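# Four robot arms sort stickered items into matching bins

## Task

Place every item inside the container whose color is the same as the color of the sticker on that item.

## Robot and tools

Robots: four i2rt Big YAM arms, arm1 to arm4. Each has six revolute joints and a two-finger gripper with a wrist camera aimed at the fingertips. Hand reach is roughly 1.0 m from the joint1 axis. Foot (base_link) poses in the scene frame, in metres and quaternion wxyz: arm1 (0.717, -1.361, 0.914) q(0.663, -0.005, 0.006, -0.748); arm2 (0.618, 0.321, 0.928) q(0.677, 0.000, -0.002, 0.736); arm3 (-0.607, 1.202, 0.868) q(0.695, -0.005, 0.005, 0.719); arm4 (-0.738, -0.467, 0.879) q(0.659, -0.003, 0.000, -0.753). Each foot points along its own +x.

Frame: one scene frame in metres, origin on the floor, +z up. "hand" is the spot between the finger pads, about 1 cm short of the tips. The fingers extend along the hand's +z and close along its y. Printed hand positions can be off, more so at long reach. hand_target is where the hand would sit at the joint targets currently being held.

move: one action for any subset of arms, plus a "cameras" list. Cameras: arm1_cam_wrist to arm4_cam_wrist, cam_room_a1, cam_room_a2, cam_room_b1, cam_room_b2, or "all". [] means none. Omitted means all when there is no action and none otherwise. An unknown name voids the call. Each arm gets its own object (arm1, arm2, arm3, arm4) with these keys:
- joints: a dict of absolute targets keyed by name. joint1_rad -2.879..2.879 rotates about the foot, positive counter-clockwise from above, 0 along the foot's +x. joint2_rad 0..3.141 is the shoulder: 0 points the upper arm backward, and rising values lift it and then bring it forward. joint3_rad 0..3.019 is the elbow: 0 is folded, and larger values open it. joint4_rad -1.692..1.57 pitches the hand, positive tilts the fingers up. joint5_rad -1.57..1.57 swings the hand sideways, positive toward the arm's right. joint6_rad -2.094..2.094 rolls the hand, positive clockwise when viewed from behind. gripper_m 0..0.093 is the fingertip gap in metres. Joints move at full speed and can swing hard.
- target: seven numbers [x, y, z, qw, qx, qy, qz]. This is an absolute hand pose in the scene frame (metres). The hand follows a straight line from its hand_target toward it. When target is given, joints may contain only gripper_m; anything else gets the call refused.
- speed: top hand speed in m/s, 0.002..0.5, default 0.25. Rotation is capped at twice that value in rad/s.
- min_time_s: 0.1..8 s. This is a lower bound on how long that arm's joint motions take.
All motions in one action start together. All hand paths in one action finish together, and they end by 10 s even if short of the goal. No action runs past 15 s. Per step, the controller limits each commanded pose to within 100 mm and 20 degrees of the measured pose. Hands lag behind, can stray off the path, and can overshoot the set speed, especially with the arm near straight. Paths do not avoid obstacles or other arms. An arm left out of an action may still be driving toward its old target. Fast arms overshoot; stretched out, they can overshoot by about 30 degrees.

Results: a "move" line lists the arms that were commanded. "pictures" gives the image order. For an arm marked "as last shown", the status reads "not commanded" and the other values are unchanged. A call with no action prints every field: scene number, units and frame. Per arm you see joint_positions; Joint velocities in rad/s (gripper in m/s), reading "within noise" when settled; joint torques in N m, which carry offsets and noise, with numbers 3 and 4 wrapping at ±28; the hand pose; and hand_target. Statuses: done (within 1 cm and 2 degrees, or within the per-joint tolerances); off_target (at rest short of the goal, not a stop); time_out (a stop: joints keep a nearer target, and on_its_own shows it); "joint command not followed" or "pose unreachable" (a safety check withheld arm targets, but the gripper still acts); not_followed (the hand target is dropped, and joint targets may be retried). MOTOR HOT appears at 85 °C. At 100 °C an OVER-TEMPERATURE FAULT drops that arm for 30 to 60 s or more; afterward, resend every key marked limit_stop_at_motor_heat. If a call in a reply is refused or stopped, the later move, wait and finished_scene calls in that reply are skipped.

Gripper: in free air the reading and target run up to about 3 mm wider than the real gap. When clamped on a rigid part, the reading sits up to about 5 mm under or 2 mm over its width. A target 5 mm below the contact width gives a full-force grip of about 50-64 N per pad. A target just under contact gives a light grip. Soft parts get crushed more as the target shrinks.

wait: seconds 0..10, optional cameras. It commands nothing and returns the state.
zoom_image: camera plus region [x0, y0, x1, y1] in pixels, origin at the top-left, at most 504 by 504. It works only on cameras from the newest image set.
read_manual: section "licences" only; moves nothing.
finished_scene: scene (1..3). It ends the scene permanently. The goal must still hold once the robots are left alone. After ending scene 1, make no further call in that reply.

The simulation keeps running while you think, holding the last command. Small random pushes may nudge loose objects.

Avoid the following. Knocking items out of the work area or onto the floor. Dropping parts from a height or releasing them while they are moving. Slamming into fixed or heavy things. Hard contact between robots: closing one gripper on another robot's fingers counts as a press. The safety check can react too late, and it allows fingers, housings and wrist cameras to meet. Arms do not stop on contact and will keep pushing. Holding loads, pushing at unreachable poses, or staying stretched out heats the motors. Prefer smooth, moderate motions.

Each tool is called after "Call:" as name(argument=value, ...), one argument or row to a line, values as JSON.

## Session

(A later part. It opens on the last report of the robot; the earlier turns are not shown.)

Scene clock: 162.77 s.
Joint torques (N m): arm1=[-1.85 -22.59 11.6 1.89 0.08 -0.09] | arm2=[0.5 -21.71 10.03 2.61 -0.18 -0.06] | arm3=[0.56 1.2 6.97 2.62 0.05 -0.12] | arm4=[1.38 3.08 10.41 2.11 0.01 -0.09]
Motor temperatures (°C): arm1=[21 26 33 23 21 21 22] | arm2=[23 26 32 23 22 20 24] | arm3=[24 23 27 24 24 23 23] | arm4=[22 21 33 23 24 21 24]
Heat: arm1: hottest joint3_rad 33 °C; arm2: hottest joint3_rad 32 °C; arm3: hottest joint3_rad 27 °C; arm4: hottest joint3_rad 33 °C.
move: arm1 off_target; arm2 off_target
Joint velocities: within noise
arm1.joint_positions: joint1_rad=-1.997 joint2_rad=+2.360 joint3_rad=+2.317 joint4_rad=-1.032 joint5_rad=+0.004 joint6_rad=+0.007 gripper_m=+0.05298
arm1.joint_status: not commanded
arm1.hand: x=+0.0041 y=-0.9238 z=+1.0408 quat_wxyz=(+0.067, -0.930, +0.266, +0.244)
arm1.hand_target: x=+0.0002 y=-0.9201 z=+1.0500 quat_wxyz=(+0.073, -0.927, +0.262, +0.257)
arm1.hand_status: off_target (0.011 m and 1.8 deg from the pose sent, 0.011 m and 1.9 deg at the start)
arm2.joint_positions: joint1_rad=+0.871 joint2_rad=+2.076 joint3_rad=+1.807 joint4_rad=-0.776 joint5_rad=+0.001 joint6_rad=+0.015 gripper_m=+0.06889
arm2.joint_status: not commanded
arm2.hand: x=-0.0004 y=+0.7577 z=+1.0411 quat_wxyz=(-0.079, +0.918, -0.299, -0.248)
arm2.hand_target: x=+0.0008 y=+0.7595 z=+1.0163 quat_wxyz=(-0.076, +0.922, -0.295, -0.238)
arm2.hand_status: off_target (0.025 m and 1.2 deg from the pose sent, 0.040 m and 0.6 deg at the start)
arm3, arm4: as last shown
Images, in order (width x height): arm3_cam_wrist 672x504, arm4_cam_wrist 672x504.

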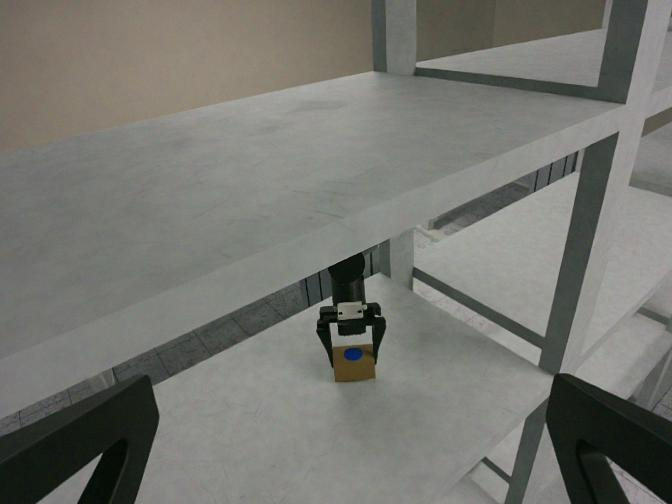

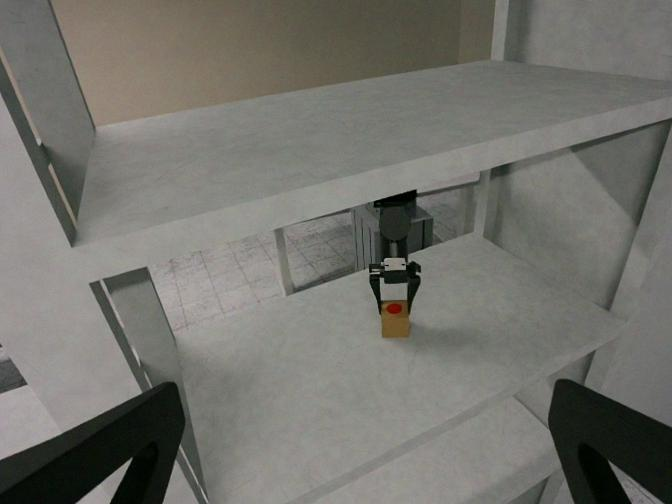

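Call:
move(
  arm1={"target":[0.0,-0.92,1.036,0.0725,-0.9275,0.2615,0.2572],"speed":0.06},
  arm2={"target":[0.0,0.76,1.001,0.0763,-0.922,0.2952,0.2385],"speed":0.06},
  cameras=["arm3_cam_wrist","arm4_cam_wrist"],
)

Call:
zoom_image(
  camera="arm3_cam_wrist",
  region=[280, 240, 440, 400],
)

Call:
zoom_image(
  camera="arm4_cam_wrist",
  region=[320, 240, 480, 400],
)

Scene clock: 169.07 s.
Joint torques (N m): arm1=[-1.26 -23.53 10.21 1.87 0.03 -0.03] | arm2=[0.38 -21.19 9.85 2.54 -0.16 -0.04] | arm3=[0.5 1.14 7.01 2.56 0.04 -0.12] | arm4=[0.73 3.14 10.43 2.24 -0.01 -0.07]
Motor temperatures (°C): arm1=[21 26 33 23 21 21 22] | arm2=[23 26 32 23 22 20 24] | arm3=[24 23 27 24 24 23 23] | arm4=[22 21 33 23 24 21 24]
Heat: arm1: hottest joint3_rad 33 °C; arm2: hottest joint3_rad 32 °C; arm3: hottest joint3_rad 27 °C; arm4: hottest joint3_rad 33 °C.
move: arm1 done; arm2 off_target
Joint velocities: within noise
arm1.joint_positions: joint1_rad=-1.997 joint2_rad=+2.360 joint3_rad=+2.303 joint4_rad=-0.995 joint5_rad=+0.005 joint6_rad=+0.005 gripper_m=+0.05298
arm1.joint_status: not commanded
arm1.hand: x=+0.0003 y=-0.9213 z=+1.0380 quat_wxyz=(+0.070, -0.928, +0.265, +0.254)
arm1.hand_target: x=+0.0001 y=-0.9200 z=+1.0359 quat_wxyz=(+0.072, -0.928, +0.262, +0.257)
arm1.hand_status: done (0.002 m and 0.6 deg from the pose sent, 0.007 m and 1.8 deg at the start)
arm2.joint_positions: joint1_rad=+0.871 joint2_rad=+2.085 joint3_rad=+1.789 joint4_rad=-0.742 joint5_rad=+0.000 joint6_rad=+0.015 gripper_m=+0.06889
arm2.joint_status: not commanded
arm2.hand: x=-0.0014 y=+0.7584 z=+1.0297 quat_wxyz=(-0.080, +0.917, -0.298, -0.251)
arm2.hand_target: x=+0.0010 y=+0.7594 z=+1.0014 quat_wxyz=(-0.076, +0.922, -0.295, -0.238)
arm2.hand_status: off_target (0.029 m and 1.6 deg from the pose sent, 0.040 m and 1.3 deg at the start)
arm3, arm4: as last shown
Images, in order (width x height): arm3_cam_wrist 672x504, arm4_cam_wrist 672x504.

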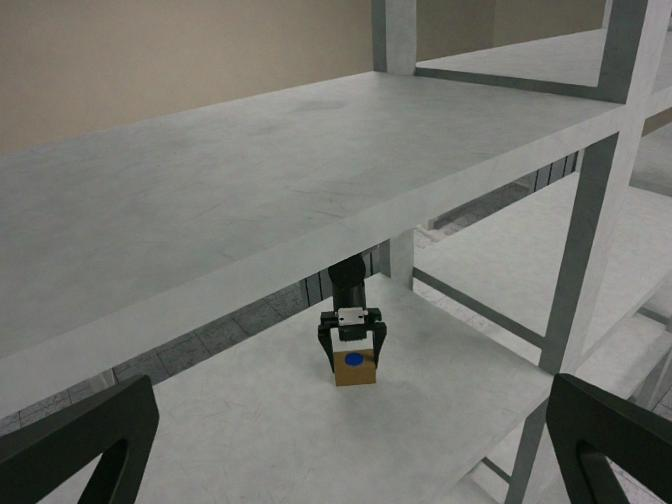

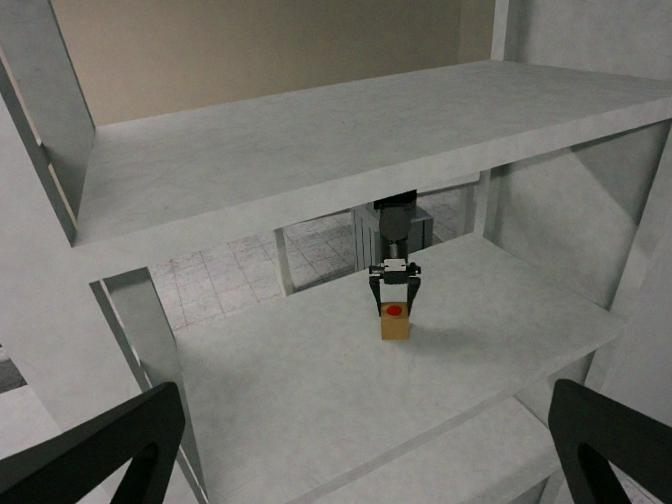

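Scaled by 3.150.

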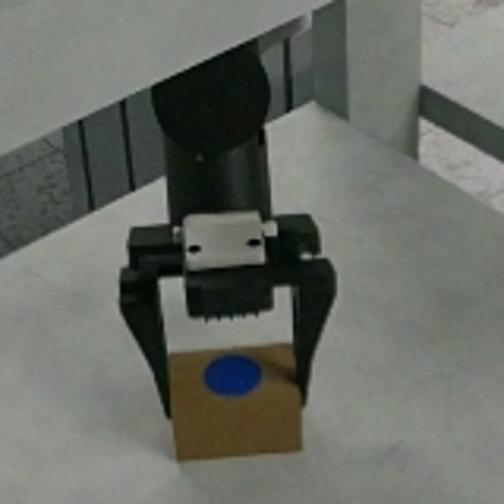

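Scaled by 3.150.

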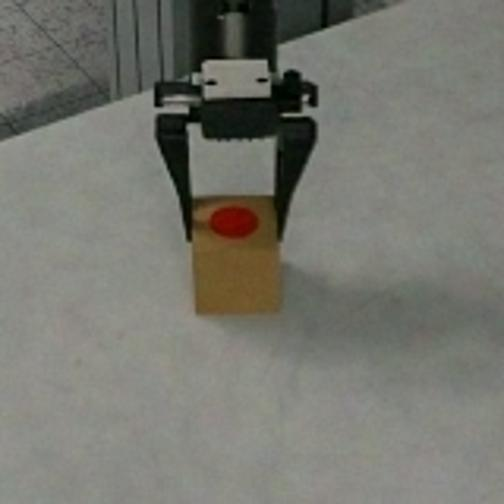

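Call:
move(
  arm1={"joints":{"gripper_m":0.08}},
  arm2={"joints":{"gripper_m":0.0935}},
)

Call:
move(
  arm1={"target":[0.14,-1.006,1.12,0.0725,-0.9275,0.2615,0.2572],"speed":0.2},
  arm2={"target":[0.12,0.675,1.13,0.0763,-0.922,0.2952,0.2385],"speed":0.2},
)

Call:
move(
  arm1={"target":[0.44,-1.19,1.22,0.0725,-0.9275,0.2615,0.2572],"speed":0.3},
  arm2={"target":[0.33,0.527,1.22,0.0763,-0.922,0.2952,0.2385],"speed":0.3},
  arm3={"target":[-0.31,0.985,1.21,0.286,0.2947,0.907,-0.0929],"speed":0.2},
  arm4={"target":[-0.37,-0.75,1.19,0.3449,0.2534,0.8985,-0.0973],"speed":0.2},
  cameras=["arm3_cam_wrist","arm4_cam_wrist","arm2_cam_wrist"],
)

Scene clock: 178.13 s.
Joint torques (N m): arm1=[-1.9 -22.24 11.48 1.87 0.05 -0.05] | arm2=[0.38 -21.3 9.87 2.56 -0.16 -0.06] | arm3=[0.38 1.2 7.01 2.61 0.05 -0.12] | arm4=[0.85 2.43 10.48 2.25 0.03 -0.08]
Motor temperatures (°C): arm1=[21 27 33 23 21 21 22] | arm2=[23 27 31 23 22 20 24] | arm3=[24 23 27 24 24 23 23] | arm4=[22 21 33 23 24 21 24]
Heat: arm1: hottest joint3_rad 33 °C; arm2: hottest joint3_rad 31 °C; arm3: hottest joint3_rad 27 °C; arm4: hottest joint3_rad 33 °C.
move: arm1 done; arm2 done
Joint velocities: within noise
arm1.joint_positions: joint1_rad=-1.997 joint2_rad=+2.360 joint3_rad=+2.288 joint4_rad=-0.994 joint5_rad=+0.005 joint6_rad=+0.005 gripper_m=+0.07996
arm1.joint_status: all done
arm1.hand: x=+0.0029 y=-0.9229 z=+1.0309 quat_wxyz=(+0.069, -0.929, +0.265, +0.248)
arm1.hand_target: x=+0.0000 y=-0.9199 z=+1.0361 quat_wxyz=(+0.073, -0.928, +0.262, +0.257)
arm1.hand_status: not commanded
arm2.joint_positions: joint1_rad=+0.871 joint2_rad=+2.085 joint3_rad=+1.789 joint4_rad=-0.742 joint5_rad=+0.000 joint6_rad=+0.015 gripper_m=+0.09343
arm2.joint_status: all done
arm2.hand: x=-0.0014 y=+0.7584 z=+1.0297 quat_wxyz=(-0.080, +0.917, -0.298, -0.251)
arm2.hand_target: x=+0.0010 y=+0.7594 z=+1.0014 quat_wxyz=(-0.076, +0.922, -0.295, -0.238)
arm2.hand_status: not commanded
arm3, arm4: as last shown
pictures: none

Scene clock: 179.80 s.
Joint torques (N m): arm1=[-1.49 -17.32 10.97 1.77 0.06 -0.06] | arm2=[0.26 -17.79 9.92 1.17 -0.17 -0.08] | arm3=[0.56 1.2 6.97 2.62 0.04 -0.12] | arm4=[1.03 2.84 10.55 2.19 0 -0.06]
Motor temperatures (°C): arm1=[21 27 33 23 21 21 22] | arm2=[23 27 31 23 22 20 24] | arm3=[24 23 27 24 24 23 23] | arm4=[22 21 33 23 24 21 24]
Heat: arm1: hottest joint3_rad 33 °C; arm2: hottest joint3_rad 31 °C; arm3: hottest joint3_rad 27 °C; arm4: hottest joint3_rad 33 °C.
move: arm1 done; arm2 off_target
Joint velocities: within noise
arm1.joint_positions: joint1_rad=-1.997 joint2_rad=+1.830 joint3_rad=+1.633 joint4_rad=-0.875 joint5_rad=+0.005 joint6_rad=+0.005 gripper_m=+0.07996
arm1.joint_status: not commanded
arm1.hand: x=+0.1423 y=-1.0073 z=+1.1103 quat_wxyz=(+0.068, -0.930, +0.265, +0.245)
arm1.hand_target: x=+0.1401 y=-1.0060 z=+1.1200 quat_wxyz=(+0.073, -0.927, +0.262, +0.257)
arm1.hand_status: done (0.010 m and 1.6 deg from the pose sent, 0.183 m and 1.3 deg at the start)
arm2.joint_positions: joint1_rad=+0.871 joint2_rad=+1.645 joint3_rad=+1.439 joint4_rad=-0.828 joint5_rad=+0.000 joint6_rad=+0.016 gripper_m=+0.09343
arm2.joint_status: not commanded
arm2.hand: x=+0.1127 y=+0.6772 z=+1.1400 quat_wxyz=(-0.080, +0.917, -0.299, -0.253)
arm2.hand_target: x=+0.1200 y=+0.6750 z=+1.1301 quat_wxyz=(-0.076, +0.922, -0.295, -0.239)
arm2.hand_status: off_target (0.013 m and 1.8 deg from the pose sent, 0.178 m and 1.6 deg at the start)
arm3, arm4: as last shown
pictures: none

Scene clock: 182.60 s.
Joint torques (N m): arm1=[-1.08 -0.38 11.26 0.83 0.1 0.02] | arm2=[-0.03 -5.95 10.06 1.14 -0.19 -0.08] | arm3=[0.26 -5.83 9.16 0.9 -0.03 -0.12] | arm4=[0.38 -8.7 9.55 1.77 0.14 -0.08]
Motor temperatures (°C): arm1=[21 27 33 23 21 21 22] | arm2=[23 27 31 23 22 20 24] | arm3=[24 23 27 24 24 23 23] | arm4=[22 21 33 23 24 21 24]
Heat: arm1: hottest joint3_rad 33 °C; arm2: hottest joint3_rad 31 °C; arm3: hottest joint3_rad 27 °C; arm4: hottest joint3_rad 33 °C.
move: arm1 done; arm2 off_target; arm3 done; arm4 done
Joint velocities: within noise
arm1.joint_positions: joint1_rad=-1.997 joint2_rad=+0.858 joint3_rad=+1.003 joint4_rad=-1.173 joint5_rad=+0.008 joint6_rad=+0.005 gripper_m=+0.07996
arm1.joint_status: not commanded
arm1.hand: x=+0.4398 y=-1.1873 z=+1.2231 quat_wxyz=(+0.075, -0.924, +0.264, +0.265)
arm1.hand_target: x=+0.4400 y=-1.1900 z=+1.2200 quat_wxyz=(+0.072, -0.928, +0.261, +0.257)
arm1.hand_status: done (0.004 m and 1.0 deg from the pose sent, 0.366 m and 1.6 deg at the start)
arm2.joint_positions: joint1_rad=+0.870 joint2_rad=+0.940 joint3_rad=+1.040 joint4_rad=-1.135 joint5_rad=-0.003 joint6_rad=+0.011 gripper_m=+0.09343
arm2.joint_status: not commanded
arm2.hand: x=+0.3236 y=+0.5279 z=+1.2296 quat_wxyz=(-0.079, +0.917, -0.297, -0.253)
arm2.hand_target: x=+0.3300 y=+0.5270 z=+1.2201 quat_wxyz=(-0.076, +0.922, -0.295, -0.238)
arm2.hand_status: off_target (0.012 m and 1.8 deg from the pose sent, 0.276 m and 1.8 deg at the start)
arm3.joint_positions: joint1_rad=-2.240 joint2_rad=+0.947 joint3_rad=+1.121 joint4_rad=-1.138 joint5_rad=-0.019 joint6_rad=-0.003 gripper_m=+0.09399
arm3.joint_status: not commanded
arm3.hand: x=-0.3050 y=+0.9880 z=+1.2106 quat_wxyz=(-0.289, -0.292, -0.907, +0.091)
arm3.hand_target: x=-0.3099 y=+0.9851 z=+1.2100 quat_wxyz=(-0.286, -0.295, -0.907, +0.093)
arm3.hand_status: done (0.006 m and 0.5 deg from the pose sent, 0.321 m and 48.1 deg at the start)
arm4.joint_positions: joint1_rad=+1.014 joint2_rad=+1.118 joint3_rad=+1.100 joint4_rad=-0.847 joint5_rad=-0.106 joint6_rad=-0.091 gripper_m=+0.09398
arm4.joint_status: not commanded
arm4.hand: x=-0.3708 y=-0.7442 z=+1.1847 quat_wxyz=(-0.337, -0.258, -0.901, +0.088)
arm4.hand_target: x=-0.3701 y=-0.7500 z=+1.1900 quat_wxyz=(-0.345, -0.254, -0.899, +0.097)
arm4.hand_status: done (0.008 m and 1.5 deg from the pose sent, 0.381 m and 39.6 deg at the start)
pictures: arm2_cam_wrist, arm3_cam_wrist, arm4_cam_wrist
Images, in order (width x height): arm2_cam_wrist 672x504, arm3_cam_wrist 672x504, arm4_cam_wrist 672x504.

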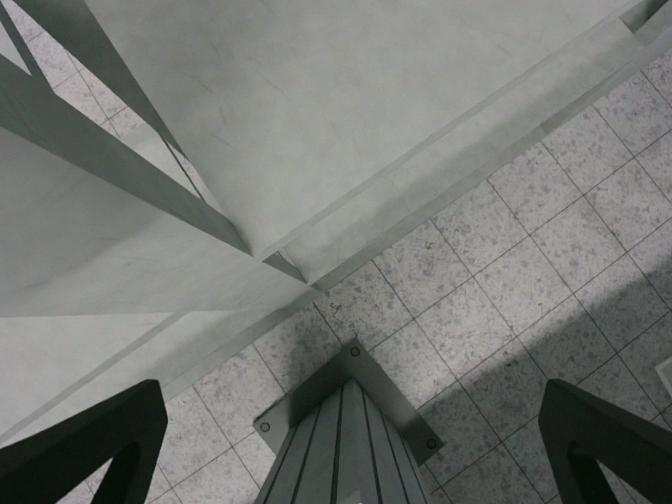

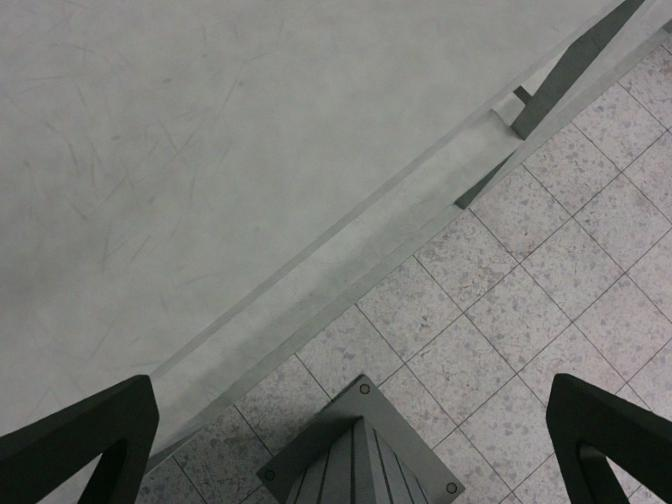

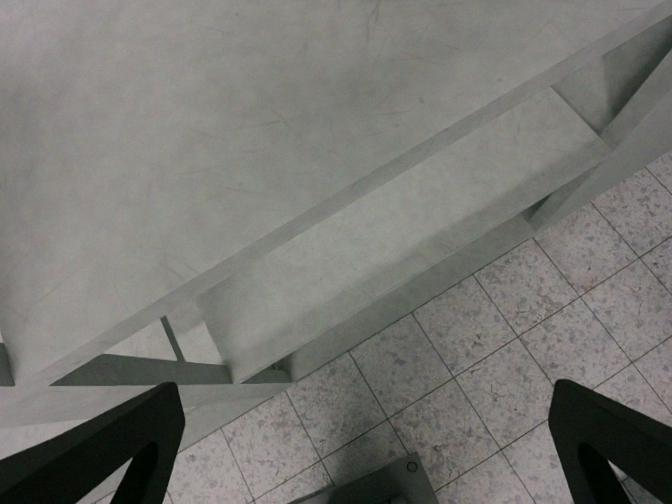

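Call:
move(
  arm3={"target":[0.003,0.782,1.105,0.2893,0.2597,0.9177,-0.0819],"speed":0.2},
  arm4={"target":[-0.011,-0.93,1.10,0.347,0.2338,0.9038,-0.0897],"speed":0.2},
  cameras=["arm3_cam_wrist","arm4_cam_wrist"],
)

Scene clock: 192.20 s.
Joint torques (N m): arm1=[-0.97 -0.5 11.22 0.84 0.1 0.04] | arm2=[-0.09 -6.3 10.09 1.13 -0.2 -0.08] | arm3=[2.26 -22.07 14.06 0.73 -0.09 -0.13] | arm4=[1.44 -24.64 12.96 0.64 0.18 0.18]
Motor temperatures (°C): arm1=[21 26 34 23 21 21 22] | arm2=[23 26 32 23 22 20 24] | arm3=[24 23 28 24 24 23 23] | arm4=[22 22 35 23 24 21 24]
Heat: arm1: hottest joint3_rad 34 °C; arm2: hottest joint3_rad 32 °C; arm3: hottest joint3_rad 28 °C; arm4: hottest joint3_rad 35 °C.
move: arm3 off_target; arm4 off_target
Joint velocities: within noise
arm1, arm2: as last shown
arm3.joint_positions: joint1_rad=-2.237 joint2_rad=+1.930 joint3_rad=+1.812 joint4_rad=-0.896 joint5_rad=-0.043 joint6_rad=-0.040 gripper_m=+0.09399
arm3.joint_status: not commanded
arm3.hand: x=-0.0148 y=+0.7809 z=+1.0798 quat_wxyz=(-0.269, -0.273, -0.921, +0.077)
arm3.hand_target: x=+0.0018 y=+0.7829 z=+1.1051 quat_wxyz=(-0.290, -0.260, -0.918, +0.082)
arm3.hand_status: off_target (0.031 m and 2.9 deg from the pose sent, 0.385 m and 4.0 deg at the start)
arm4.joint_positions: joint1_rad=+1.119 joint2_rad=+2.230 joint3_rad=+2.263 joint4_rad=-0.887 joint5_rad=-0.056 joint6_rad=-0.064 gripper_m=+0.09398
arm4.joint_status: not commanded
arm4.hand: x=-0.0215 y=-0.9283 z=+1.0910 quat_wxyz=(-0.339, -0.230, -0.908, +0.089)
arm4.hand_target: x=-0.0117 y=-0.9295 z=+1.0997 quat_wxyz=(-0.348, -0.234, -0.904, +0.090)
arm4.hand_status: off_target (0.014 m and 1.1 deg from the pose sent, 0.414 m and 3.0 deg at the start)
Images, in order (width x height): arm3_cam_wrist 672x504, arm4_cam_wrist 672x504.

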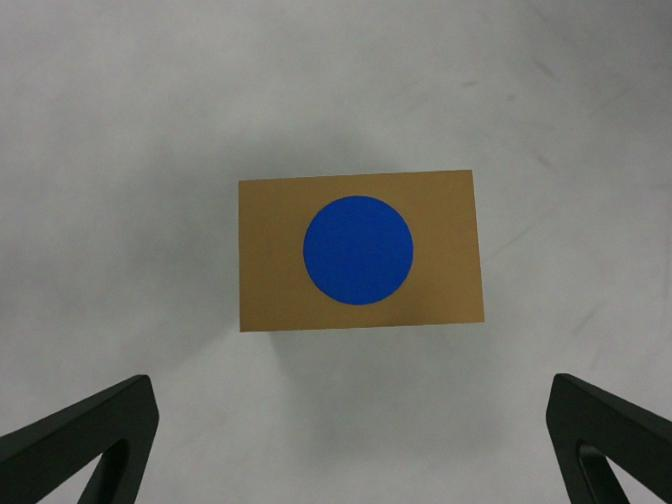

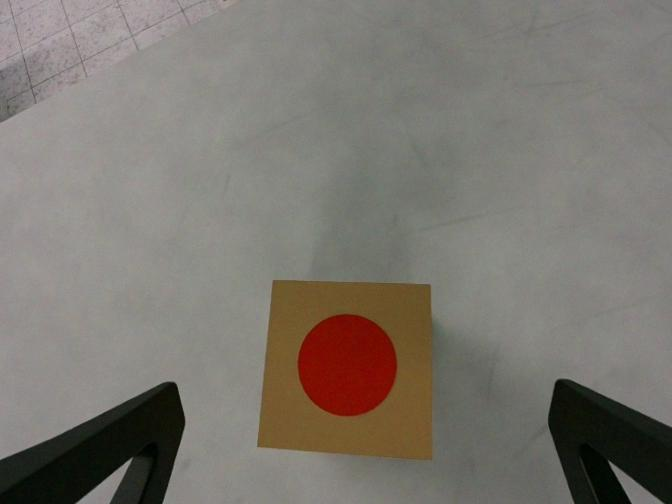

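Call:
move(
  arm3={"target":[0.039,0.7586,1.07,0.2908,0.2428,0.9222,-0.0766],"speed":0.12},
  arm4={"target":[0.004,-0.9355,1.044,0.3449,0.2534,0.8985,-0.0973],"speed":0.12},
  cameras=["arm3_cam_wrist","arm4_cam_wrist"],
)

Scene clock: 204.63 s.
Joint torques (N m): arm1=[-1.08 -0.56 11.21 0.85 0.07 0.03] | arm2=[-0.09 -6.24 10.04 1.18 -0.19 -0.08] | arm3=[1.73 -24.53 13.93 1.22 -0.09 -0.14] | arm4=[0.73 -25.88 10.71 1.59 0.19 0.2]
Motor temperatures (°C): arm1=[21 26 34 23 21 21 22] | arm2=[23 26 32 22 22 20 23] | arm3=[24 24 30 24 24 23 23] | arm4=[22 23 37 22 24 21 24]
Heat: arm1: hottest joint3_rad 34 °C; arm2: hottest joint3_rad 32 °C; arm3: hottest joint3_rad 30 °C; arm4: hottest joint3_rad 37 °C.
move: arm3 off_target; arm4 off_target
Joint velocities: within noise
arm1, arm2: as last shown
arm3.joint_positions: joint1_rad=-2.237 joint2_rad=+2.068 joint3_rad=+1.935 joint4_rad=-0.896 joint5_rad=-0.066 joint6_rad=-0.071 gripper_m=+0.09399
arm3.joint_status: not commanded
arm3.hand: x=+0.0196 y=+0.7600 z=+1.0427 quat_wxyz=(-0.265, -0.256, -0.927, +0.069)
arm3.hand_target: x=+0.0375 y=+0.7598 z=+1.0705 quat_wxyz=(-0.291, -0.243, -0.922, +0.077)
arm3.hand_status: off_target (0.034 m and 3.5 deg from the pose sent, 0.059 m and 4.3 deg at the start)
arm4.joint_positions: joint1_rad=+1.131 joint2_rad=+2.292 joint3_rad=+2.263 joint4_rad=-0.818 joint5_rad=-0.019 joint6_rad=-0.024 gripper_m=+0.09398
arm4.joint_status: not commanded
arm4.hand: x=-0.0053 y=-0.9343 z=+1.0502 quat_wxyz=(-0.339, -0.249, -0.902, +0.097)
arm4.hand_target: x=+0.0036 y=-0.9351 z=+1.0440 quat_wxyz=(-0.345, -0.253, -0.899, +0.097)
arm4.hand_status: off_target (0.011 m and 0.9 deg from the pose sent, 0.054 m and 3.1 deg at the start)
Images, in order (width x height): arm3_cam_wrist 672x504, arm4_cam_wrist 672x504.

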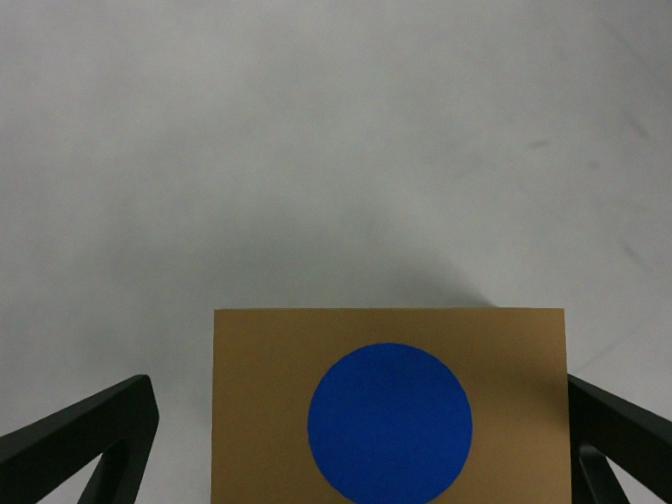

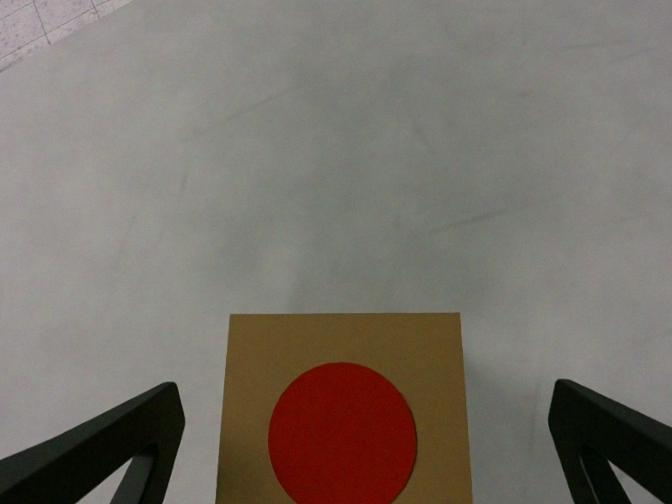

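Call:
move(
  arm3={"joints":{"gripper_m":0.05}},
  arm4={"target":[0.007,-0.932,1.028,0.3449,0.2534,0.8985,-0.0973],"speed":0.1},
  cameras=["arm3_cam_wrist","arm4_cam_wrist"],
)

Call:
move(
  arm4={"joints":{"gripper_m":0.036}},
  cameras=["arm4_cam_wrist"],
)

Scene clock: 211.47 s.
Joint torques (N m): arm1=[-1.38 -1.08 11.28 0.81 0.09 0.02] | arm2=[-0.15 -6.3 10.07 1.18 -0.19 -0.08] | arm3=[1.85 -24.53 13.9 1.28 -0.08 -0.12] | arm4=[1.26 -25.35 9.31 1.8 0.21 0.16]
Motor temperatures (°C): arm1=[21 26 34 23 21 21 22] | arm2=[23 26 32 22 22 20 23] | arm3=[24 25 31 24 24 23 23] | arm4=[22 23 37 22 24 21 24]
Heat: arm1: hottest joint3_rad 34 °C; arm2: hottest joint3_rad 32 °C; arm3: hottest joint3_rad 31 °C; arm4: hottest joint3_rad 37 °C.
move: arm3 off_target; arm4 off_target
Joint velocities: within noise
arm1, arm2: as last shown
arm3.joint_positions: joint1_rad=-2.237 joint2_rad=+2.068 joint3_rad=+1.935 joint4_rad=-0.896 joint5_rad=-0.066 joint6_rad=-0.072 gripper_m=+0.06891
arm3.joint_status: gripper_m off_target (ended at +0.06894, target +0.05000)
arm3.hand: x=+0.0196 y=+0.7601 z=+1.0427 quat_wxyz=(-0.265, -0.256, -0.927, +0.069)
arm3.hand_target: x=+0.0375 y=+0.7598 z=+1.0705 quat_wxyz=(-0.291, -0.243, -0.922, +0.077)
arm3.hand_status: not commanded
arm4.joint_positions: joint1_rad=+1.136 joint2_rad=+2.292 joint3_rad=+2.252 joint4_rad=-0.786 joint5_rad=-0.015 joint6_rad=-0.019 gripper_m=+0.09398
arm4.joint_status: not commanded
arm4.hand: x=-0.0003 y=-0.9332 z=+1.0492 quat_wxyz=(-0.348, -0.249, -0.898, +0.100)
arm4.hand_target: x=+0.0063 y=-0.9314 z=+1.0282 quat_wxyz=(-0.345, -0.253, -0.899, +0.097)
arm4.hand_status: off_target (0.022 m and 0.8 deg from the pose sent, 0.026 m and 0.9 deg at the start)
Images, in order (width x height): arm3_cam_wrist 672x504, arm4_cam_wrist 672x504.

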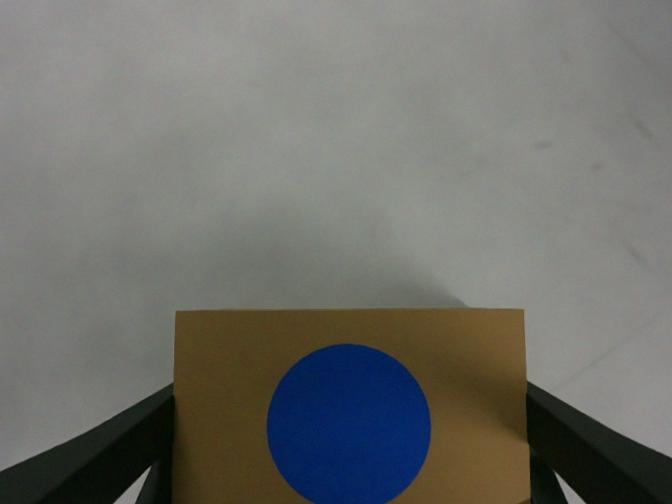

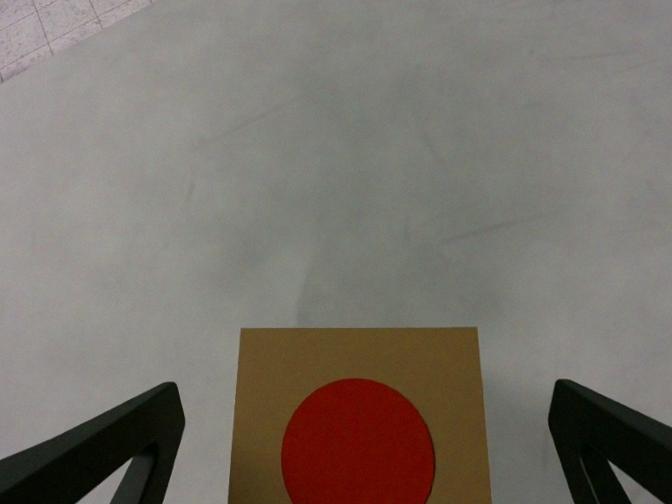

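Scene clock: 212.10 s.
Joint torques (N m): arm1=[-0.5 -1.2 11.12 1.02 0.12 0] | arm2=[0.03 -6.18 10.04 1.18 -0.2 -0.08] | arm3=[1.9 -24.23 13.9 1.29 -0.09 -0.13] | arm4=[1.08 -25.23 9.17 1.69 0.18 0.18]
Motor temperatures (°C): arm1=[21 26 34 23 21 21 22] | arm2=[23 26 32 22 22 20 23] | arm3=[24 25 31 24 24 23 23] | arm4=[22 23 37 22 24 21 24]
Heat: arm1: hottest joint3_rad 34 °C; arm2: hottest joint3_rad 32 °C; arm3: hottest joint3_rad 31 °C; arm4: hottest joint3_rad 37 °C.
move: arm4 off_target
Joint velocities: within noise
arm1, arm2, arm3: as last shown
arm4.joint_positions: joint1_rad=+1.136 joint2_rad=+2.292 joint3_rad=+2.252 joint4_rad=-0.786 joint5_rad=-0.015 joint6_rad=-0.018 gripper_m=+0.05356
arm4.joint_status: gripper_m off_target (ended at +0.05358, target +0.03600)
arm4.hand: x=-0.0003 y=-0.9333 z=+1.0493 quat_wxyz=(-0.349, -0.249, -0.898, +0.101)
arm4.hand_target: x=+0.0062 y=-0.9315 z=+1.0282 quat_wxyz=(-0.345, -0.253, -0.899, +0.097)
arm4.hand_status: not commanded
Images, in order (width x height): arm4_cam_wrist 672x504.

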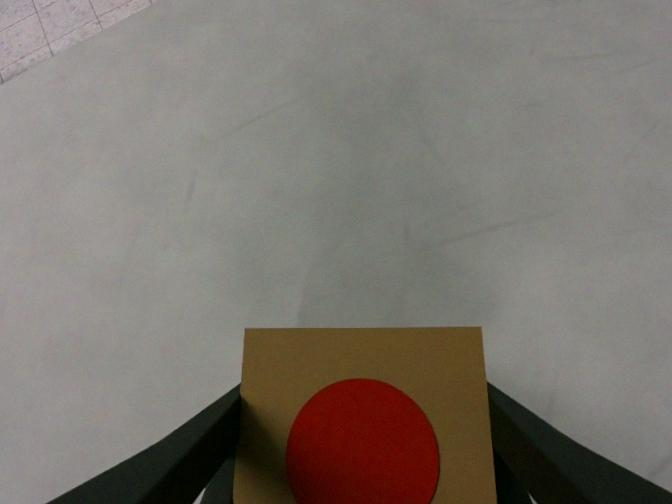

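Call:
move(
  arm3={"target":[0.025,0.768,1.13,0.2908,0.2428,0.9222,-0.0766],"speed":0.15},
  arm4={"target":[-0.005,-0.926,1.115,0.3449,0.2534,0.8985,-0.0973],"speed":0.15},
)

Call:
move(
  arm3={"target":[-0.31,0.985,1.23,0.286,0.2947,0.907,-0.0929],"speed":0.25},
  arm4={"target":[-0.42,-0.67,1.24,0.347,0.2338,0.9038,-0.0897],"speed":0.25},
  cameras=["arm3_cam_wrist","arm4_cam_wrist"],
)

Call:
move(
  arm3={"joints":{"joint2_rad":0.603,"joint3_rad":1.391,"joint4_rad":-1.5,"joint5_rad":0,"joint6_rad":0},"min_time_s":2},
  arm4={"joints":{"joint1_rad":-1.58,"joint5_rad":0,"joint6_rad":0},"min_time_s":4},
)

Call:
move(
  arm3={"joints":{"joint1_rad":0.93},"min_time_s":4},
  cameras=["arm3_cam_wrist","arm4_cam_wrist"],
)

Scene clock: 233.73 s.
Joint torques (N m): arm1=[-1.14 -1.44 11.18 0.9 0.1 0.01] | arm2=[-0.09 -6.12 10.03 1.2 -0.19 -0.09] | arm3=[1.79 -24.82 13.86 0.79 -0.1 -0.13] | arm4=[0.85 -29.92 13.12 0.65 0.08 0.17]
Motor temperatures (°C): arm1=[21 25 35 23 21 21 22] | arm2=[23 25 32 22 22 20 23] | arm3=[24 25 34 24 24 23 24] | arm4=[22 24 37 22 24 21 25]
Heat: arm1: hottest joint3_rad 35 °C; arm2: hottest joint3_rad 32 °C; arm3: hottest joint3_rad 34 °C; arm4: hottest joint3_rad 37 °C.
move: arm3 off_target; arm4 off_target
Joint velocities: within noise
arm1, arm2: as last shown
arm3.joint_positions: joint1_rad=-2.237 joint2_rad=+2.025 joint3_rad=+2.004 joint4_rad=-1.009 joint5_rad=-0.067 joint6_rad=-0.074 gripper_m=+0.06891
arm3.joint_status: not commanded
arm3.hand: x=+0.0116 y=+0.7668 z=+1.0954 quat_wxyz=(-0.264, -0.255, -0.928, +0.068)
arm3.hand_target: x=+0.0236 y=+0.7690 z=+1.1301 quat_wxyz=(-0.291, -0.243, -0.922, +0.077)
arm3.hand_status: off_target (0.037 m and 3.5 deg from the pose sent, 0.088 m and 3.5 deg at the start)
arm4.joint_positions: joint1_rad=+1.136 joint2_rad=+2.291 joint3_rad=+2.314 joint4_rad=-0.937 joint5_rad=-0.015 joint6_rad=-0.017 gripper_m=+0.05356
arm4.joint_status: not commanded
arm4.hand: x=-0.0143 y=-0.9243 z=+1.0600 quat_wxyz=(-0.309, -0.254, -0.912, +0.088)
arm4.hand_target: x=-0.0074 y=-0.9246 z=+1.1147 quat_wxyz=(-0.345, -0.253, -0.898, +0.097)
arm4.hand_status: off_target (0.056 m and 4.5 deg from the pose sent, 0.066 m and 0.7 deg at the start)
pictures: none

Scene clock: 236.40 s.
Joint torques (N m): arm1=[-0.97 -0.97 11.02 0.83 0.03 0.05] | arm2=[-0.03 -6.3 10.03 1.14 -0.19 -0.08] | arm3=[0.26 -4.89 8.9 0.96 0.11 0.04] | arm4=[0.26 -3.6 9.26 0.73 -0.11 -0.08]
Motor temperatures (°C): arm1=[21 25 35 23 21 21 22] | arm2=[23 25 32 22 22 20 23] | arm3=[24 25 33 24 24 23 24] | arm4=[22 24 37 22 24 21 25]
Heat: arm1: hottest joint3_rad 35 °C; arm2: hottest joint3_rad 32 °C; arm3: hottest joint3_rad 33 °C; arm4: hottest joint3_rad 37 °C.
move: arm3 done; arm4 done
Joint velocities: within noise
arm1, arm2: as last shown
arm3.joint_positions: joint1_rad=-2.241 joint2_rad=+0.948 joint3_rad=+1.183 joint4_rad=-1.188 joint5_rad=-0.023 joint6_rad=-0.020 gripper_m=+0.06891
arm3.joint_status: not commanded
arm3.hand: x=-0.3066 y=+0.9900 z=+1.2351 quat_wxyz=(-0.294, -0.283, -0.908, +0.094)
arm3.hand_target: x=-0.3100 y=+0.9851 z=+1.2299 quat_wxyz=(-0.286, -0.295, -0.907, +0.093)
arm3.hand_status: done (0.008 m and 1.6 deg from the pose sent, 0.411 m and 6.4 deg at the start)
arm4.joint_positions: joint1_rad=+1.106 joint2_rad=+0.882 joint3_rad=+1.092 joint4_rad=-1.034 joint5_rad=-0.066 joint6_rad=-0.055 gripper_m=+0.05355
arm4.joint_status: not commanded
arm4.hand: x=-0.4198 y=-0.6675 z=+1.2423 quat_wxyz=(-0.353, -0.237, -0.901, +0.090)
arm4.hand_target: x=-0.4200 y=-0.6700 z=+1.2400 quat_wxyz=(-0.347, -0.234, -0.904, +0.090)
arm4.hand_status: done (0.003 m and 0.9 deg from the pose sent, 0.512 m and 5.0 deg at the start)
Images, in order (width x height): arm3_cam_wrist 672x504, arm4_cam_wrist 672x504.

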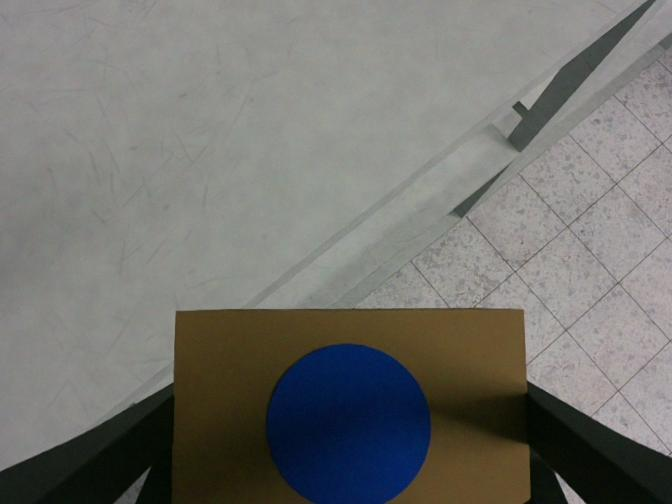

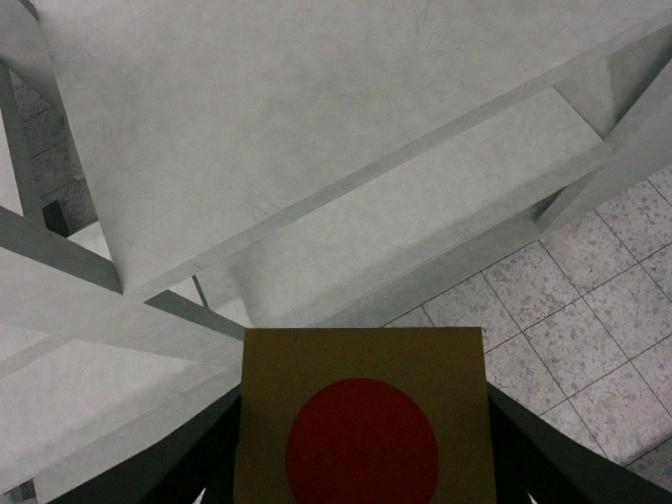

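Scene clock: 240.73 s.
Joint torques (N m): arm1=[-0.73 -0.97 11.33 0.77 0.11 0.02] | arm2=[-0.09 -6.3 10.04 1.17 -0.19 -0.08] | arm3=[0.38 2.14 11.25 1.26 0.16 0.04] | arm4=[1.38 -3.96 9.36 0.76 0.11 0.16]
Motor temperatures (°C): arm1=[21 25 35 23 21 21 22] | arm2=[23 25 32 22 22 20 23] | arm3=[24 25 33 24 24 23 24] | arm4=[22 24 36 22 24 21 26]
Heat: arm1: hottest joint3_rad 35 °C; arm2: hottest joint3_rad 32 °C; arm3: hottest joint3_rad 33 °C; arm4: hottest joint3_rad 36 °C.
move: arm3 done; arm4 done
Joint velocities: within noise
arm1, arm2: as last shown
arm3.joint_positions: joint1_rad=-2.241 joint2_rad=+0.602 joint3_rad=+1.347 joint4_rad=-1.495 joint5_rad=-0.003 joint6_rad=-0.008 gripper_m=+0.06891
arm3.joint_status: all done
arm3.hand: x=-0.4382 y=+1.0843 z=+1.3601 quat_wxyz=(-0.381, -0.280, -0.871, +0.131)
arm3.hand_target: x=-0.4443 y=+1.0846 z=+1.3794 quat_wxyz=(-0.397, -0.288, -0.860, +0.139)
arm3.hand_status: not commanded
arm4.joint_positions: joint1_rad=-1.582 joint2_rad=+0.882 joint3_rad=+1.092 joint4_rad=-1.034 joint5_rad=-0.002 joint6_rad=-0.014 gripper_m=+0.05356
arm4.joint_status: all done
arm4.hand: x=-1.1081 y=-0.4111 z=+1.2445 quat_wxyz=(+0.026, -0.928, +0.061, +0.366)
arm4.hand_target: x=-1.1094 y=-0.4116 z=+1.2420 quat_wxyz=(+0.024, -0.930, +0.067, +0.360)
arm4.hand_status: not commanded
pictures: none

Scene clock: 245.07 s.
Joint torques (N m): arm1=[-0.97 -0.44 11.26 0.92 0.1 0.02] | arm2=[-0.03 -6.24 10.09 1.17 -0.19 -0.08] | arm3=[2.02 1.55 11.38 1.21 0.06 0.01] | arm4=[0.97 -3.78 9.43 0.8 0.13 0.16]
Motor temperatures (°C): arm1=[21 25 35 23 21 21 22] | arm2=[23 25 32 22 22 20 23] | arm3=[24 25 33 24 24 23 24] | arm4=[22 24 36 22 24 21 26]
Heat: arm1: hottest joint3_rad 35 °C; arm2: hottest joint3_rad 32 °C; arm3: hottest joint3_rad 33 °C; arm4: hottest joint3_rad 36 °C.
move: arm3 done
Joint velocities: within noise
arm1.joint_positions: joint1_rad=-1.997 joint2_rad=+0.858 joint3_rad=+1.003 joint4_rad=-1.173 joint5_rad=+0.008 joint6_rad=+0.005 gripper_m=+0.07996
arm1.joint_status: not commanded
arm1.hand: x=+0.4398 y=-1.1873 z=+1.2231 quat_wxyz=(+0.075, -0.924, +0.264, +0.265)
arm1.hand_target: x=+0.4400 y=-1.1900 z=+1.2200 quat_wxyz=(+0.072, -0.928, +0.261, +0.257)
arm1.hand_status: not commanded
arm2.joint_positions: joint1_rad=+0.870 joint2_rad=+0.940 joint3_rad=+1.040 joint4_rad=-1.135 joint5_rad=-0.003 joint6_rad=+0.011 gripper_m=+0.09343
arm2.joint_status: not commanded
arm2.hand: x=+0.3236 y=+0.5279 z=+1.2296 quat_wxyz=(-0.079, +0.917, -0.297, -0.253)
arm2.hand_target: x=+0.3300 y=+0.5270 z=+1.2201 quat_wxyz=(-0.076, +0.922, -0.295, -0.238)
arm2.hand_status: not commanded
arm3.joint_positions: joint1_rad=+0.919 joint2_rad=+0.602 joint3_rad=+1.347 joint4_rad=-1.495 joint5_rad=-0.001 joint6_rad=-0.007 gripper_m=+0.06893
arm3.joint_status: all done
arm3.hand: x=-0.7791 y=+1.3312 z=+1.3563 quat_wxyz=(-0.116, +0.876, -0.278, -0.377)
arm3.hand_target: x=-0.7763 y=+1.3269 z=+1.3756 quat_wxyz=(-0.119, +0.869, -0.274, -0.395)
arm3.hand_status: not commanded
arm4: as last shown
Images, in order (width x height): arm3_cam_wrist 672x504, arm4_cam_wrist 672x504.

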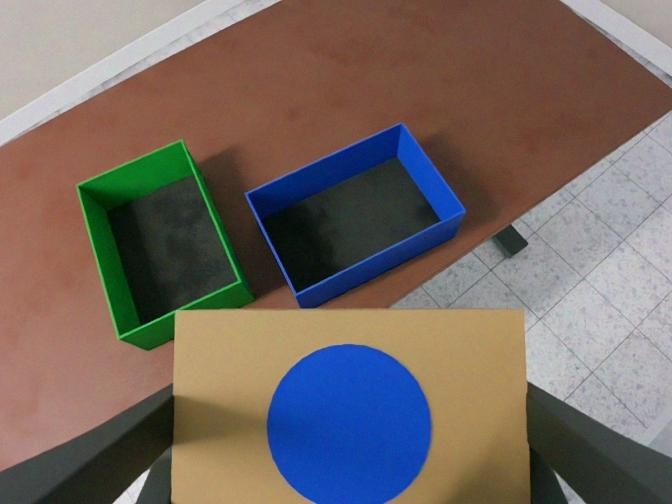

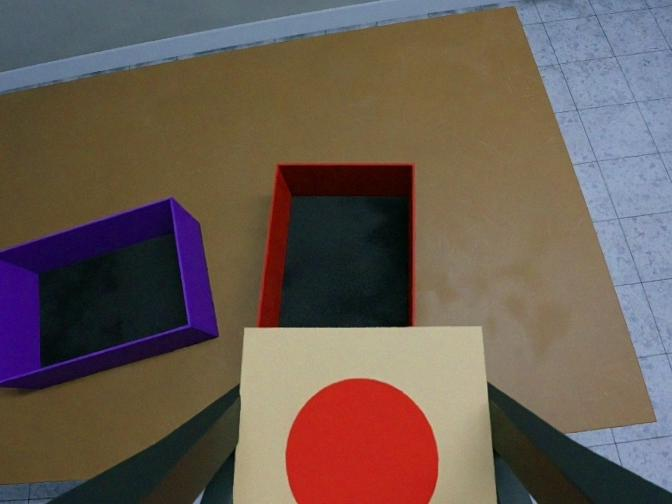

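Call:
move(
  arm3={"target":[-1.13,1.577,0.87,0.0314,-0.9485,0.0997,0.299],"speed":0.25},
  arm4={"target":[-1.34,-0.388,0.86,0.0312,-0.93,0.0814,0.357],"speed":0.25},
  cameras=["arm3_cam_wrist","arm4_cam_wrist","cam_room_b1","cam_room_b2"],
)

Scene clock: 273.23 s.
Joint torques (N m): arm1=[-1.08 -1.14 11.26 0.76 0.07 0.04] | arm2=[-0.09 -6.24 10.07 1.16 -0.19 -0.08] | arm3=[0.32 -20.31 10.36 1.4 -0.27 -0.14] | arm4=[1.2 -16.32 8.35 1.76 0.21 0.19]
Motor temperatures (°C): arm1=[21 24 35 23 21 21 21] | arm2=[23 25 32 22 22 20 23] | arm3=[24 24 33 24 24 23 24] | arm4=[22 23 34 22 24 21 26]
Heat: arm1: hottest joint3_rad 35 °C; arm2: hottest joint3_rad 32 °C; arm3: hottest joint3_rad 33 °C; arm4: hottest joint3_rad 34 °C.
move: arm3 off_target; arm4 off_target
Joint velocities: within noise
arm1, arm2: as last shown
arm3.joint_positions: joint1_rad=+0.859 joint2_rad=+1.941 joint3_rad=+1.187 joint4_rad=-0.316 joint5_rad=-0.257 joint6_rad=-0.402 gripper_m=+0.06893
arm3.joint_status: not commanded
arm3.hand: x=-1.1152 y=+1.5547 z=+0.8471 quat_wxyz=(-0.013, +0.956, -0.102, -0.273)
arm3.hand_target: x=-1.1288 y=+1.5763 z=+0.8710 quat_wxyz=(-0.032, +0.948, -0.100, -0.299)
arm3.hand_status: off_target (0.035 m and 3.7 deg from the pose sent, 0.648 m and 25.8 deg at the start)
arm4.joint_positions: joint1_rad=-1.563 joint2_rad=+1.891 joint3_rad=+0.944 joint4_rad=+0.053 joint5_rad=+0.037 joint6_rad=+0.026 gripper_m=+0.05355
arm4.joint_status: not commanded
arm4.hand: x=-1.3167 y=-0.3869 z=+0.8468 quat_wxyz=(+0.032, -0.939, +0.078, +0.333)
arm4.hand_target: x=-1.3388 y=-0.3882 z=+0.8606 quat_wxyz=(+0.031, -0.930, +0.081, +0.357)
arm4.hand_status: off_target (0.027 m and 3.0 deg from the pose sent, 0.450 m and 2.6 deg at the start)
Images, in order (width x height): arm3_cam_wrist 672x504, arm4_cam_wrist 672x504, cam_room_b1 672x504, cam_room_b2 672x504.

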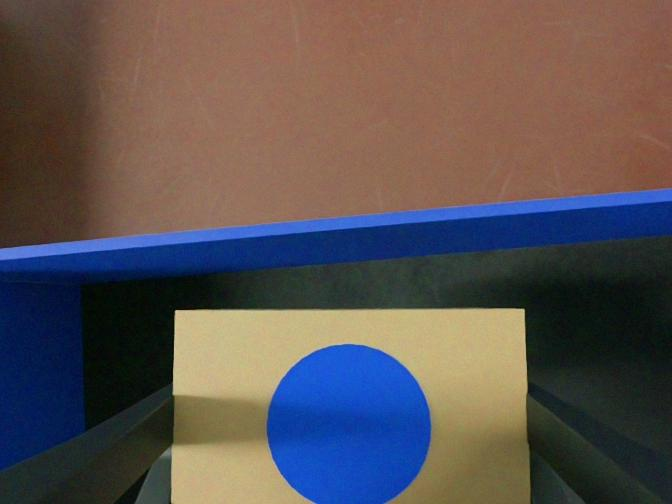

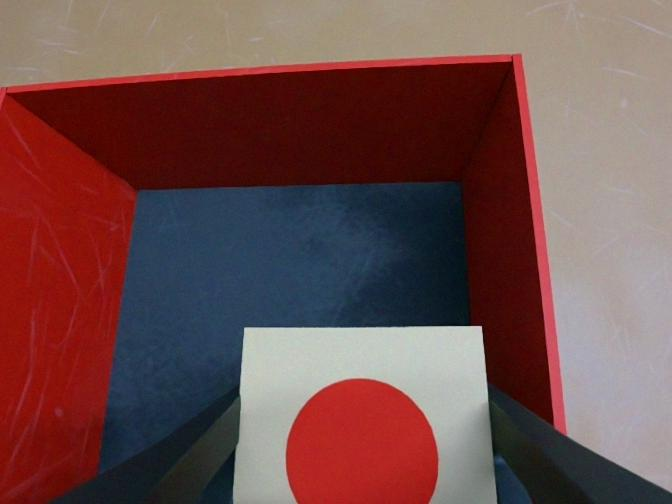

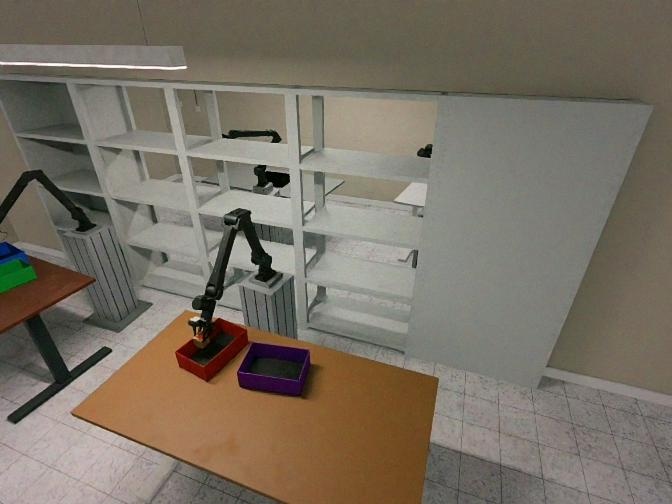

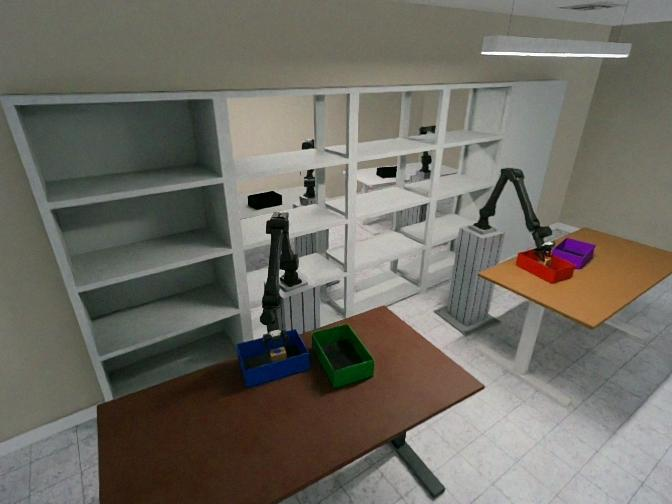

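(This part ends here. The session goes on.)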